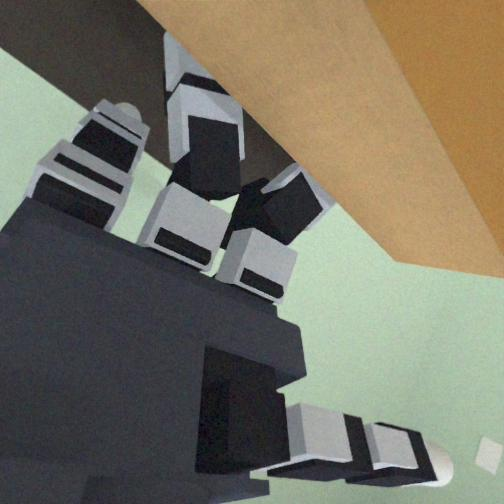

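>>> move:
  joints: {"joint_2_rad":0.165}

Scene clock: 71.07 s.
move: done
base_odometry: x=+1.199 y=+0.082 heading=-0.250
base_tilt: forward=+0.6 right=+0.4
base_status: not commanded
joint_positions: joint_1_rad=-0.008 joint_2_rad=+0.140 joint_3_rad=+3.102 joint_4_rad=-0.611 joint_5_rad=+0.047 joint_6_rad=-1.732 joint_7_rad=+0.052 hand_index_mcp=+0.271 hand_index_abd=+0.450 hand_index_pip=+0.577 hand_index_dip=+0.696 hand_middle_mcp=+0.271 hand_middle_abd=-0.442 hand_middle_pip=+0.577 hand_middle_dip=+0.696 hand_ring_mcp=+0.942 hand_ring_abd=+0.001 hand_ring_pip=+0.576 hand_ring_dip=+0.696 hand_thumb_cmc=+0.709 hand_thumb_axl=+0.677 hand_thumb_mcp=+0.224 hand_thumb_ipl=+0.168 hand_current_limit=+0.400 hand_speed=-0.600
joint_status: all done
hand_state: goal,goal,goal,goal,goal,goal,goal,goal,goal,goal,goal,goal,goal,goal,goal,goal
index_mcp_current_ma: -8
index_abd_current_ma: 0
index_pip_current_ma: 2
index_dip_current_ma: 0
middle_mcp_current_ma: -7
middle_abd_current_ma: 20
middle_pip_current_ma: 2
middle_dip_current_ma: 0
ring_mcp_current_ma: -25
ring_abd_current_ma: 2
ring_pip_current_ma: 0
ring_dip_current_ma: 0
thumb_cmc_current_ma: -15
thumb_axl_current_ma: -2
thumb_mcp_current_ma: -7
thumb_ipl_current_ma: -1
hand_goal_index_mcp: 0.274
hand_goal_index_abd: 0.450
hand_goal_index_pip: 0.576
hand_goal_index_dip: 0.696
hand_goal_middle_mcp: 0.274
hand_goal_middle_abd: -0.450
hand_goal_middle_pip: 0.576
hand_goal_middle_dip: 0.696
hand_goal_ring_mcp: 0.950
hand_goal_ring_abd: 0.000
hand_goal_ring_pip: 0.576
hand_goal_ring_dip: 0.696
hand_goal_thumb_cmc: 0.714
hand_goal_thumb_axl: 0.678
hand_goal_thumb_mcp: 0.226
hand_goal_thumb_ipl: 0.168
motor_effort: joint_1_rad=+0(0) joint_2_rad=-16(18) joint_3_rad=+1(1) joint_4_rad=+13(13) joint_5_rad=+0(1) joint_6_rad=+5(6) joint_7_rad=+1(1)
hand_pose: x=+0.5079 y=+0.0226 z=+1.0367 quat_wxyz=(+0.215, -0.694, +0.644, -0.242) (m; base frame)
hand_target: x=+0.4968 y=+0.0238 z=+1.0180 quat_wxyz=(+0.186, -0.684, +0.675, -0.203) (m; base frame)
hand_status: not commanded
pictures: none

>>> move:
  joints: {"hand_speed":-0.92,"hand_index_abd":0.18,"hand_middle_abd":-0.18}

Scene clock: 72.93 s.
move: done
base_odometry: x=+1.199 y=+0.082 heading=-0.250
base_tilt: forward=+0.6 right=+0.4
base_status: not commanded
joint_positions: joint_1_rad=-0.008 joint_2_rad=+0.140 joint_3_rad=+3.102 joint_4_rad=-0.611 joint_5_rad=+0.047 joint_6_rad=-1.732 joint_7_rad=+0.052 hand_index_mcp=+0.271 hand_index_abd=+0.183 hand_index_pip=+0.577 hand_index_dip=+0.696 hand_middle_mcp=+0.271 hand_middle_abd=-0.182 hand_middle_pip=+0.577 hand_middle_dip=+0.696 hand_ring_mcp=+0.942 hand_ring_abd=+0.001 hand_ring_pip=+0.576 hand_ring_dip=+0.696 hand_thumb_cmc=+0.709 hand_thumb_axl=+0.677 hand_thumb_mcp=+0.224 hand_thumb_ipl=+0.168 hand_current_limit=+0.400 hand_speed=-0.920
joint_status: all done
hand_state: goal,goal,goal,goal,goal,goal,goal,goal,goal,goal,goal,goal,goal,goal,goal,goal
index_mcp_current_ma: -8
index_abd_current_ma: 7
index_pip_current_ma: 2
index_dip_current_ma: 0
middle_mcp_current_ma: -7
middle_abd_current_ma: -5
middle_pip_current_ma: 2
middle_dip_current_ma: 0
ring_mcp_current_ma: -25
ring_abd_current_ma: 2
ring_pip_current_ma: 0
ring_dip_current_ma: 0
thumb_cmc_current_ma: -15
thumb_axl_current_ma: -2
thumb_mcp_current_ma: -7
thumb_ipl_current_ma: -1
hand_goal_index_mcp: 0.274
hand_goal_index_abd: 0.180
hand_goal_index_pip: 0.576
hand_goal_index_dip: 0.696
hand_goal_middle_mcp: 0.274
hand_goal_middle_abd: -0.180
hand_goal_middle_pip: 0.576
hand_goal_middle_dip: 0.696
hand_goal_ring_mcp: 0.950
hand_goal_ring_abd: 0.000
hand_goal_ring_pip: 0.576
hand_goal_ring_dip: 0.696
hand_goal_thumb_cmc: 0.714
hand_goal_thumb_axl: 0.678
hand_goal_thumb_mcp: 0.226
hand_goal_thumb_ipl: 0.168
motor_effort: joint_1_rad=+0(0) joint_2_rad=-16(17) joint_3_rad=+1(1) joint_4_rad=+13(13) joint_5_rad=+0(1) joint_6_rad=+5(7) joint_7_rad=+1(1)
hand_pose: x=+0.5079 y=+0.0226 z=+1.0367 quat_wxyz=(+0.215, -0.694, +0.644, -0.242) (m; base frame)
hand_target: x=+0.4968 y=+0.0238 z=+1.0180 quat_wxyz=(+0.186, -0.684, +0.675, -0.203) (m; base frame)
hand_status: not commanded
pictures: none

>>> move:
  joints: {"hand_index_abd":0.08,"hand_middle_abd":-0.08}

Scene clock: 73.83 s.
move: off_target
base_odometry: x=+1.199 y=+0.082 heading=-0.250
base_tilt: forward=+0.6 right=+0.4
base_status: not commanded
joint_positions: joint_1_rad=-0.008 joint_2_rad=+0.140 joint_3_rad=+3.102 joint_4_rad=-0.611 joint_5_rad=+0.047 joint_6_rad=-1.732 joint_7_rad=+0.052 hand_index_mcp=+0.271 hand_index_abd=+0.113 hand_index_pip=+0.577 hand_index_dip=+0.696 hand_middle_mcp=+0.271 hand_middle_abd=-0.114 hand_middle_pip=+0.577 hand_middle_dip=+0.696 hand_ring_mcp=+0.942 hand_ring_abd=+0.001 hand_ring_pip=+0.576 hand_ring_dip=+0.696 hand_thumb_cmc=+0.709 hand_thumb_axl=+0.677 hand_thumb_mcp=+0.224 hand_thumb_ipl=+0.168 hand_current_limit=+0.400 hand_speed=-0.920
joint_status: hand_index_abd off_target (ended at +0.113, target +0.080); hand_middle_abd off_target (ended at -0.114, target -0.080)
hand_state: goal,blocked,goal,goal,goal,blocked,goal,goal,goal,goal,goal,goal,goal,goal,goal,goal
index_mcp_current_ma: -8
index_abd_current_ma: 102
index_pip_current_ma: 2
index_dip_current_ma: 0
middle_mcp_current_ma: -7
middle_abd_current_ma: -103
middle_pip_current_ma: 2
middle_dip_current_ma: 0
ring_mcp_current_ma: -25
ring_abd_current_ma: 2
ring_pip_current_ma: 0
ring_dip_current_ma: 0
thumb_cmc_current_ma: -15
thumb_axl_current_ma: -2
thumb_mcp_current_ma: -7
thumb_ipl_current_ma: -1
hand_goal_index_mcp: 0.274
hand_goal_index_abd: 0.080
hand_goal_index_pip: 0.576
hand_goal_index_dip: 0.696
hand_goal_middle_mcp: 0.274
hand_goal_middle_abd: -0.080
hand_goal_middle_pip: 0.576
hand_goal_middle_dip: 0.696
hand_goal_ring_mcp: 0.950
hand_goal_ring_abd: 0.000
hand_goal_ring_pip: 0.576
hand_goal_ring_dip: 0.696
hand_goal_thumb_cmc: 0.714
hand_goal_thumb_axl: 0.678
hand_goal_thumb_mcp: 0.226
hand_goal_thumb_ipl: 0.168
motor_effort: joint_1_rad=+0(1) joint_2_rad=-16(17) joint_3_rad=+1(1) joint_4_rad=+13(13) joint_5_rad=+0(1) joint_6_rad=+6(7) joint_7_rad=+1(1)
hand_pose: x=+0.5079 y=+0.0226 z=+1.0367 quat_wxyz=(+0.215, -0.694, +0.644, -0.242) (m; base frame)
hand_target: x=+0.4968 y=+0.0238 z=+1.0180 quat_wxyz=(+0.186, -0.684, +0.675, -0.203) (m; base frame)
hand_status: not commanded
pictures: none

>>> move:
  joints: {"hand_index_abd":0.01,"hand_middle_abd":-0.01}

>>> move:
  joints: {"joint_4_rad":-0.48}
  min_time_s: 1.5

>>> move:
  joints: {"joint_2_rad":0.0,"joint_4_rad":-0.3,"joint_6_rad":-1.8}
  min_time_s: 2

>>> wait:
  seconds: 0.4
  cameras: ["wrist_camera"]

Scene clock: 75.73 s.
move: off_target
base_odometry: x=+1.199 y=+0.082 heading=-0.250
base_tilt: forward=+0.6 right=+0.4
base_status: not commanded
joint_positions: joint_1_rad=-0.008 joint_2_rad=+0.140 joint_3_rad=+3.102 joint_4_rad=-0.611 joint_5_rad=+0.047 joint_6_rad=-1.732 joint_7_rad=+0.052 hand_index_mcp=+0.271 hand_index_abd=+0.105 hand_index_pip=+0.577 hand_index_dip=+0.696 hand_middle_mcp=+0.271 hand_middle_abd=-0.111 hand_middle_pip=+0.577 hand_middle_dip=+0.696 hand_ring_mcp=+0.942 hand_ring_abd=+0.001 hand_ring_pip=+0.576 hand_ring_dip=+0.696 hand_thumb_cmc=+0.709 hand_thumb_axl=+0.677 hand_thumb_mcp=+0.224 hand_thumb_ipl=+0.168 hand_current_limit=+0.400 hand_speed=-0.920
joint_status: hand_index_abd off_target (ended at +0.105, target +0.010); hand_middle_abd off_target (ended at -0.111, target -0.010)
hand_state: goal,blocked,goal,goal,goal,blocked,goal,goal,goal,goal,goal,goal,goal,goal,goal,goal
index_mcp_current_ma: -8
index_abd_current_ma: 337
index_pip_current_ma: 2
index_dip_current_ma: 0
middle_mcp_current_ma: -7
middle_abd_current_ma: -365
middle_pip_current_ma: 2
middle_dip_current_ma: 0
ring_mcp_current_ma: -25
ring_abd_current_ma: 2
ring_pip_current_ma: 0
ring_dip_current_ma: 0
thumb_cmc_current_ma: -15
thumb_axl_current_ma: -2
thumb_mcp_current_ma: -7
thumb_ipl_current_ma: -1
hand_goal_index_mcp: 0.274
hand_goal_index_abd: 0.010
hand_goal_index_pip: 0.576
hand_goal_index_dip: 0.696
hand_goal_middle_mcp: 0.274
hand_goal_middle_abd: -0.010
hand_goal_middle_pip: 0.576
hand_goal_middle_dip: 0.696
hand_goal_ring_mcp: 0.950
hand_goal_ring_abd: 0.000
hand_goal_ring_pip: 0.576
hand_goal_ring_dip: 0.696
hand_goal_thumb_cmc: 0.714
hand_goal_thumb_axl: 0.678
hand_goal_thumb_mcp: 0.226
hand_goal_thumb_ipl: 0.168
motor_effort: joint_1_rad=+0(0) joint_2_rad=-16(17) joint_3_rad=+1(1) joint_4_rad=+13(13) joint_5_rad=+0(1) joint_6_rad=+7(7) joint_7_rad=+1(1)
hand_pose: x=+0.5079 y=+0.0226 z=+1.0367 quat_wxyz=(+0.215, -0.694, +0.644, -0.242) (m; base frame)
hand_target: x=+0.4968 y=+0.0238 z=+1.0180 quat_wxyz=(+0.186, -0.684, +0.675, -0.203) (m; base frame)
hand_status: not commanded
pictures: none

Scene clock: 77.53 s.
move: done
base_odometry: x=+1.199 y=+0.082 heading=-0.250
base_tilt: forward=+0.6 right=+0.4
base_status: not commanded
joint_positions: joint_1_rad=-0.008 joint_2_rad=+0.140 joint_3_rad=+3.102 joint_4_rad=-0.495 joint_5_rad=+0.047 joint_6_rad=-1.733 joint_7_rad=+0.052 hand_index_mcp=+0.271 hand_index_abd=+0.105 hand_index_pip=+0.577 hand_index_dip=+0.696 hand_middle_mcp=+0.271 hand_middle_abd=-0.111 hand_middle_pip=+0.577 hand_middle_dip=+0.696 hand_ring_mcp=+0.942 hand_ring_abd=+0.001 hand_ring_pip=+0.576 hand_ring_dip=+0.696 hand_thumb_cmc=+0.709 hand_thumb_axl=+0.677 hand_thumb_mcp=+0.224 hand_thumb_ipl=+0.168 hand_current_limit=+0.400 hand_speed=-0.920
joint_status: all done
hand_state: goal,blocked,goal,goal,goal,blocked,goal,goal,goal,goal,goal,goal,goal,goal,goal,goal
index_mcp_current_ma: -8
index_abd_current_ma: 337
index_pip_current_ma: 2
index_dip_current_ma: 0
middle_mcp_current_ma: -7
middle_abd_current_ma: -365
middle_pip_current_ma: 2
middle_dip_current_ma: 0
ring_mcp_current_ma: -25
ring_abd_current_ma: 2
ring_pip_current_ma: 0
ring_dip_current_ma: 0
thumb_cmc_current_ma: -15
thumb_axl_current_ma: -2
thumb_mcp_current_ma: -7
thumb_ipl_current_ma: -1
hand_goal_index_mcp: 0.274
hand_goal_index_abd: 0.010
hand_goal_index_pip: 0.576
hand_goal_index_dip: 0.696
hand_goal_middle_mcp: 0.274
hand_goal_middle_abd: -0.010
hand_goal_middle_pip: 0.576
hand_goal_middle_dip: 0.696
hand_goal_ring_mcp: 0.950
hand_goal_ring_abd: 0.000
hand_goal_ring_pip: 0.576
hand_goal_ring_dip: 0.696
hand_goal_thumb_cmc: 0.714
hand_goal_thumb_axl: 0.678
hand_goal_thumb_mcp: 0.226
hand_goal_thumb_ipl: 0.168
motor_effort: joint_1_rad=+0(1) joint_2_rad=-16(17) joint_3_rad=+1(1) joint_4_rad=+12(15) joint_5_rad=+0(1) joint_6_rad=+6(7) joint_7_rad=+1(1)
hand_pose: x=+0.5128 y=+0.0226 z=+1.0755 quat_wxyz=(+0.254, -0.678, +0.631, -0.280) (m; base frame)
hand_target: x=+0.5048 y=+0.0238 z=+1.0620 quat_wxyz=(+0.234, -0.668, +0.661, -0.248) (m; base frame)
hand_status: not commanded
pictures: none

Scene clock: 79.93 s.
move: done
base_odometry: x=+1.199 y=+0.082 heading=-0.250
base_tilt: forward=+0.6 right=+0.4
base_status: not commanded
joint_positions: joint_1_rad=-0.008 joint_2_rad=+0.036 joint_3_rad=+3.102 joint_4_rad=-0.313 joint_5_rad=+0.047 joint_6_rad=-1.733 joint_7_rad=+0.052 hand_index_mcp=+0.270 hand_index_abd=+0.105 hand_index_pip=+0.577 hand_index_dip=+0.696 hand_middle_mcp=+0.271 hand_middle_abd=-0.111 hand_middle_pip=+0.577 hand_middle_dip=+0.696 hand_ring_mcp=+0.942 hand_ring_abd=+0.001 hand_ring_pip=+0.576 hand_ring_dip=+0.696 hand_thumb_cmc=+0.709 hand_thumb_axl=+0.677 hand_thumb_mcp=+0.224 hand_thumb_ipl=+0.168 hand_current_limit=+0.400 hand_speed=-0.920
joint_status: all done
hand_state: goal,blocked,goal,goal,goal,blocked,goal,goal,goal,goal,goal,goal,goal,goal,goal,goal
index_mcp_current_ma: -12
index_abd_current_ma: 337
index_pip_current_ma: 1
index_dip_current_ma: 0
middle_mcp_current_ma: -8
middle_abd_current_ma: -365
middle_pip_current_ma: 2
middle_dip_current_ma: 0
ring_mcp_current_ma: -25
ring_abd_current_ma: 2
ring_pip_current_ma: 0
ring_dip_current_ma: 0
thumb_cmc_current_ma: -15
thumb_axl_current_ma: -2
thumb_mcp_current_ma: -7
thumb_ipl_current_ma: -1
hand_goal_index_mcp: 0.274
hand_goal_index_abd: 0.010
hand_goal_index_pip: 0.576
hand_goal_index_dip: 0.696
hand_goal_middle_mcp: 0.274
hand_goal_middle_abd: -0.010
hand_goal_middle_pip: 0.576
hand_goal_middle_dip: 0.696
hand_goal_ring_mcp: 0.950
hand_goal_ring_abd: 0.000
hand_goal_ring_pip: 0.576
hand_goal_ring_dip: 0.696
hand_goal_thumb_cmc: 0.714
hand_goal_thumb_axl: 0.678
hand_goal_thumb_mcp: 0.226
hand_goal_thumb_ipl: 0.168
motor_effort: joint_1_rad=+0(0) joint_2_rad=-9(17) joint_3_rad=+1(1) joint_4_rad=+9(14) joint_5_rad=-1(1) joint_6_rad=+8(9) joint_7_rad=+1(1)
hand_pose: x=+0.4617 y=+0.0219 z=+1.1750 quat_wxyz=(+0.344, -0.629, +0.590, -0.370) (m; base frame)
hand_target: x=+0.4288 y=+0.0235 z=+1.1771 quat_wxyz=(+0.347, -0.614, +0.612, -0.357) (m; base frame)
hand_status: not commanded
pictures: none

Scene clock: 80.33 s.
base_odometry: x=+1.199 y=+0.082 heading=-0.250
base_tilt: forward=+0.6 right=+0.4
base_status: not commanded
joint_positions: joint_1_rad=-0.008 joint_2_rad=+0.036 joint_3_rad=+3.102 joint_4_rad=-0.313 joint_5_rad=+0.047 joint_6_rad=-1.733 joint_7_rad=+0.052 hand_index_mcp=+0.270 hand_index_abd=+0.105 hand_index_pip=+0.577 hand_index_dip=+0.696 hand_middle_mcp=+0.271 hand_middle_abd=-0.111 hand_middle_pip=+0.577 hand_middle_dip=+0.696 hand_ring_mcp=+0.942 hand_ring_abd=+0.001 hand_ring_pip=+0.576 hand_ring_dip=+0.696 hand_thumb_cmc=+0.709 hand_thumb_axl=+0.677 hand_thumb_mcp=+0.224 hand_thumb_ipl=+0.168 hand_current_limit=+0.400 hand_speed=-0.920
joint_status: all done
hand_state: goal,blocked,goal,goal,goal,blocked,goal,goal,goal,goal,goal,goal,goal,goal,goal,goal
index_mcp_current_ma: -12
index_abd_current_ma: 337
index_pip_current_ma: 1
index_dip_current_ma: 0
middle_mcp_current_ma: -8
middle_abd_current_ma: -365
middle_pip_current_ma: 2
middle_dip_current_ma: 0
ring_mcp_current_ma: -25
ring_abd_current_ma: 2
ring_pip_current_ma: 0
ring_dip_current_ma: 0
thumb_cmc_current_ma: -15
thumb_axl_current_ma: -2
thumb_mcp_current_ma: -7
thumb_ipl_current_ma: -1
hand_goal_index_mcp: 0.274
hand_goal_index_abd: 0.010
hand_goal_index_pip: 0.576
hand_goal_index_dip: 0.696
hand_goal_middle_mcp: 0.274
hand_goal_middle_abd: -0.010
hand_goal_middle_pip: 0.576
hand_goal_middle_dip: 0.696
hand_goal_ring_mcp: 0.950
hand_goal_ring_abd: 0.000
hand_goal_ring_pip: 0.576
hand_goal_ring_dip: 0.696
hand_goal_thumb_cmc: 0.714
hand_goal_thumb_axl: 0.678
hand_goal_thumb_mcp: 0.226
hand_goal_thumb_ipl: 0.168
motor_effort: joint_1_rad=+0(0) joint_2_rad=-10(17) joint_3_rad=+1(1) joint_4_rad=+9(14) joint_5_rad=-1(1) joint_6_rad=+7(9) joint_7_rad=+1(1)
hand_pose: x=+0.4617 y=+0.0219 z=+1.1750 quat_wxyz=(+0.344, -0.629, +0.590, -0.370) (m; base frame)
hand_target: x=+0.4288 y=+0.0235 z=+1.1771 quat_wxyz=(+0.347, -0.614, +0.612, -0.357) (m; base frame)
hand_status: not commanded
wait: 0.40 s; at rest by 0.27 s
pictures: wrist_camera

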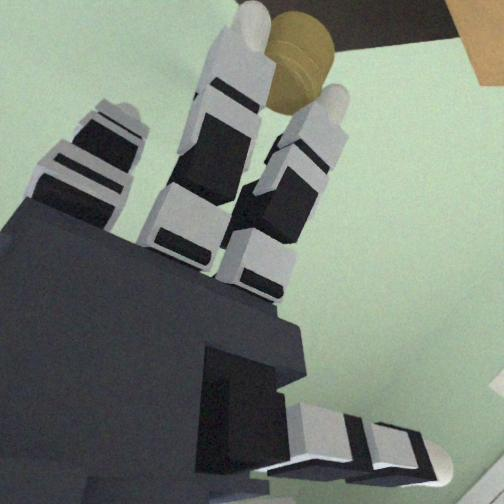

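>>> move:
  base: {"translate_m":-0.5}
  speeds: {"translate_m":0.25}

>>> move:
  base: {"translate_m":-1.2,"strafe_m":-0.6,"rotate_rad":3.16}
  speeds: {"rotate_rad":0.8,"translate_m":0.4}
  joints: {"joint_2_rad":-0.1,"joint_4_rad":-0.4,"joint_6_rad":-1.8}
  min_time_s: 2

>>> wait:
  seconds: 0.4
  cameras: ["all"]

Scene clock: 84.63 s.
move: done
base_odometry: x=+0.715 y=+0.206 heading=-0.250
base_tilt: forward=+0.6 right=+0.4
base_status: done
joint_positions: joint_1_rad=-0.007 joint_2_rad=+0.020 joint_3_rad=+3.102 joint_4_rad=-0.311 joint_5_rad=+0.047 joint_6_rad=-1.733 joint_7_rad=+0.052 hand_index_mcp=+0.269 hand_index_abd=+0.105 hand_index_pip=+0.576 hand_index_dip=+0.696 hand_middle_mcp=+0.270 hand_middle_abd=-0.111 hand_middle_pip=+0.577 hand_middle_dip=+0.696 hand_ring_mcp=+0.942 hand_ring_abd=+0.001 hand_ring_pip=+0.576 hand_ring_dip=+0.696 hand_thumb_cmc=+0.708 hand_thumb_axl=+0.677 hand_thumb_mcp=+0.224 hand_thumb_ipl=+0.168 hand_current_limit=+0.400 hand_speed=-0.920
joint_status: not commanded
hand_state: goal,blocked,goal,goal,goal,blocked,goal,goal,goal,goal,goal,goal,goal,goal,goal,goal
index_mcp_current_ma: -16
index_abd_current_ma: 337
index_pip_current_ma: 0
index_dip_current_ma: 0
middle_mcp_current_ma: -10
middle_abd_current_ma: -365
middle_pip_current_ma: 2
middle_dip_current_ma: 0
ring_mcp_current_ma: -25
ring_abd_current_ma: 2
ring_pip_current_ma: 0
ring_dip_current_ma: 0
thumb_cmc_current_ma: -16
thumb_axl_current_ma: -2
thumb_mcp_current_ma: -7
thumb_ipl_current_ma: -1
hand_goal_index_mcp: 0.274
hand_goal_index_abd: 0.010
hand_goal_index_pip: 0.576
hand_goal_index_dip: 0.696
hand_goal_middle_mcp: 0.274
hand_goal_middle_abd: -0.010
hand_goal_middle_pip: 0.576
hand_goal_middle_dip: 0.696
hand_goal_ring_mcp: 0.950
hand_goal_ring_abd: 0.000
hand_goal_ring_pip: 0.576
hand_goal_ring_dip: 0.696
hand_goal_thumb_cmc: 0.714
hand_goal_thumb_axl: 0.678
hand_goal_thumb_mcp: 0.226
hand_goal_thumb_ipl: 0.168
motor_effort: joint_1_rad=+0(1) joint_2_rad=-10(13) joint_3_rad=+1(1) joint_4_rad=+9(10) joint_5_rad=+0(2) joint_6_rad=+8(9) joint_7_rad=+1(1)
hand_pose: x=+0.4537 y=+0.0218 z=+1.1811 quat_wxyz=(+0.349, -0.626, +0.587, -0.376) (m; base frame)
hand_target: x=+0.4288 y=+0.0235 z=+1.1771 quat_wxyz=(+0.347, -0.614, +0.612, -0.357) (m; base frame)
hand_status: not commanded
pictures: none

Scene clock: 89.40 s.
move: done
base_odometry: x=-0.597 y=-0.078 heading=+2.910
base_tilt: forward=+0.6 right=+0.4
base_status: done
joint_positions: joint_1_rad=-0.007 joint_2_rad=-0.066 joint_3_rad=+3.102 joint_4_rad=-0.383 joint_5_rad=+0.047 joint_6_rad=-1.733 joint_7_rad=+0.052 hand_index_mcp=+0.269 hand_index_abd=+0.105 hand_index_pip=+0.576 hand_index_dip=+0.696 hand_middle_mcp=+0.270 hand_middle_abd=-0.111 hand_middle_pip=+0.577 hand_middle_dip=+0.696 hand_ring_mcp=+0.942 hand_ring_abd=+0.001 hand_ring_pip=+0.576 hand_ring_dip=+0.696 hand_thumb_cmc=+0.708 hand_thumb_axl=+0.677 hand_thumb_mcp=+0.224 hand_thumb_ipl=+0.168 hand_current_limit=+0.400 hand_speed=-0.920
joint_status: all done
hand_state: goal,blocked,goal,goal,goal,blocked,goal,goal,goal,goal,goal,goal,goal,goal,goal,goal
index_mcp_current_ma: -16
index_abd_current_ma: 337
index_pip_current_ma: 0
index_dip_current_ma: 0
middle_mcp_current_ma: -10
middle_abd_current_ma: -365
middle_pip_current_ma: 2
middle_dip_current_ma: 0
ring_mcp_current_ma: -25
ring_abd_current_ma: 2
ring_pip_current_ma: 0
ring_dip_current_ma: 0
thumb_cmc_current_ma: -16
thumb_axl_current_ma: -2
thumb_mcp_current_ma: -7
thumb_ipl_current_ma: -1
hand_goal_index_mcp: 0.274
hand_goal_index_abd: 0.010
hand_goal_index_pip: 0.576
hand_goal_index_dip: 0.696
hand_goal_middle_mcp: 0.274
hand_goal_middle_abd: -0.010
hand_goal_middle_pip: 0.576
hand_goal_middle_dip: 0.696
hand_goal_ring_mcp: 0.950
hand_goal_ring_abd: 0.000
hand_goal_ring_pip: 0.576
hand_goal_ring_dip: 0.696
hand_goal_thumb_cmc: 0.714
hand_goal_thumb_axl: 0.678
hand_goal_thumb_mcp: 0.226
hand_goal_thumb_ipl: 0.168
motor_effort: joint_1_rad=+0(1) joint_2_rad=-6(13) joint_3_rad=+1(2) joint_4_rad=+9(11) joint_5_rad=+0(1) joint_6_rad=+8(9) joint_7_rad=+1(1)
hand_pose: x=+0.4166 y=+0.0217 z=+1.1846 quat_wxyz=(+0.352, -0.624, +0.584, -0.381) (m; base frame)
hand_target: x=+0.3868 y=+0.0237 z=+1.1749 quat_wxyz=(+0.346, -0.615, +0.612, -0.358) (m; base frame)
hand_status: not commanded
pictures: none

Scene clock: 89.80 s.
base_odometry: x=-0.597 y=-0.078 heading=+2.910
base_tilt: forward=+0.6 right=+0.4
base_status: done
joint_positions: joint_1_rad=-0.007 joint_2_rad=-0.066 joint_3_rad=+3.102 joint_4_rad=-0.383 joint_5_rad=+0.047 joint_6_rad=-1.733 joint_7_rad=+0.052 hand_index_mcp=+0.269 hand_index_abd=+0.105 hand_index_pip=+0.576 hand_index_dip=+0.696 hand_middle_mcp=+0.270 hand_middle_abd=-0.111 hand_middle_pip=+0.577 hand_middle_dip=+0.696 hand_ring_mcp=+0.942 hand_ring_abd=+0.001 hand_ring_pip=+0.576 hand_ring_dip=+0.696 hand_thumb_cmc=+0.708 hand_thumb_axl=+0.677 hand_thumb_mcp=+0.224 hand_thumb_ipl=+0.168 hand_current_limit=+0.400 hand_speed=-0.920
joint_status: all done
hand_state: goal,blocked,goal,goal,goal,blocked,goal,goal,goal,goal,goal,goal,goal,goal,goal,goal
index_mcp_current_ma: -16
index_abd_current_ma: 337
index_pip_current_ma: 0
index_dip_current_ma: 0
middle_mcp_current_ma: -10
middle_abd_current_ma: -365
middle_pip_current_ma: 2
middle_dip_current_ma: 0
ring_mcp_current_ma: -25
ring_abd_current_ma: 2
ring_pip_current_ma: 0
ring_dip_current_ma: 0
thumb_cmc_current_ma: -16
thumb_axl_current_ma: -2
thumb_mcp_current_ma: -7
thumb_ipl_current_ma: -1
hand_goal_index_mcp: 0.274
hand_goal_index_abd: 0.010
hand_goal_index_pip: 0.576
hand_goal_index_dip: 0.696
hand_goal_middle_mcp: 0.274
hand_goal_middle_abd: -0.010
hand_goal_middle_pip: 0.576
hand_goal_middle_dip: 0.696
hand_goal_ring_mcp: 0.950
hand_goal_ring_abd: 0.000
hand_goal_ring_pip: 0.576
hand_goal_ring_dip: 0.696
hand_goal_thumb_cmc: 0.714
hand_goal_thumb_axl: 0.678
hand_goal_thumb_mcp: 0.226
hand_goal_thumb_ipl: 0.168
motor_effort: joint_1_rad=+0(1) joint_2_rad=-7(13) joint_3_rad=+1(2) joint_4_rad=+9(11) joint_5_rad=+0(1) joint_6_rad=+8(9) joint_7_rad=+1(1)
hand_pose: x=+0.4166 y=+0.0217 z=+1.1846 quat_wxyz=(+0.352, -0.624, +0.584, -0.381) (m; base frame)
hand_target: x=+0.3868 y=+0.0237 z=+1.1749 quat_wxyz=(+0.346, -0.615, +0.612, -0.358) (m; base frame)
hand_status: not commanded
wait: 0.40 s; at rest by 0.27 s
pictures: base_camera, wrist_camera

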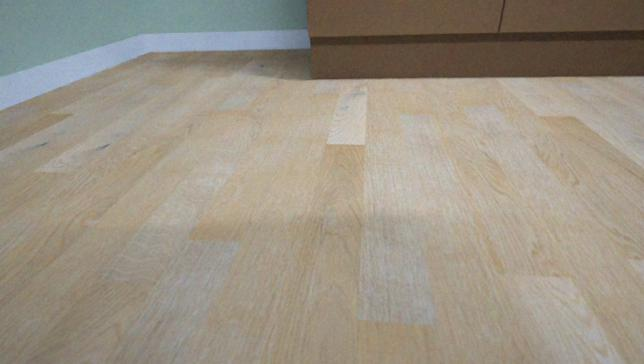

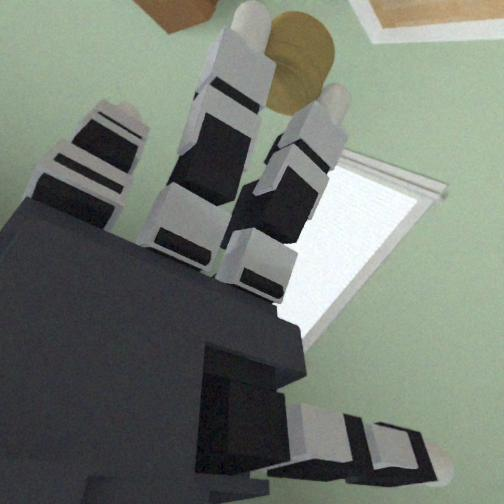

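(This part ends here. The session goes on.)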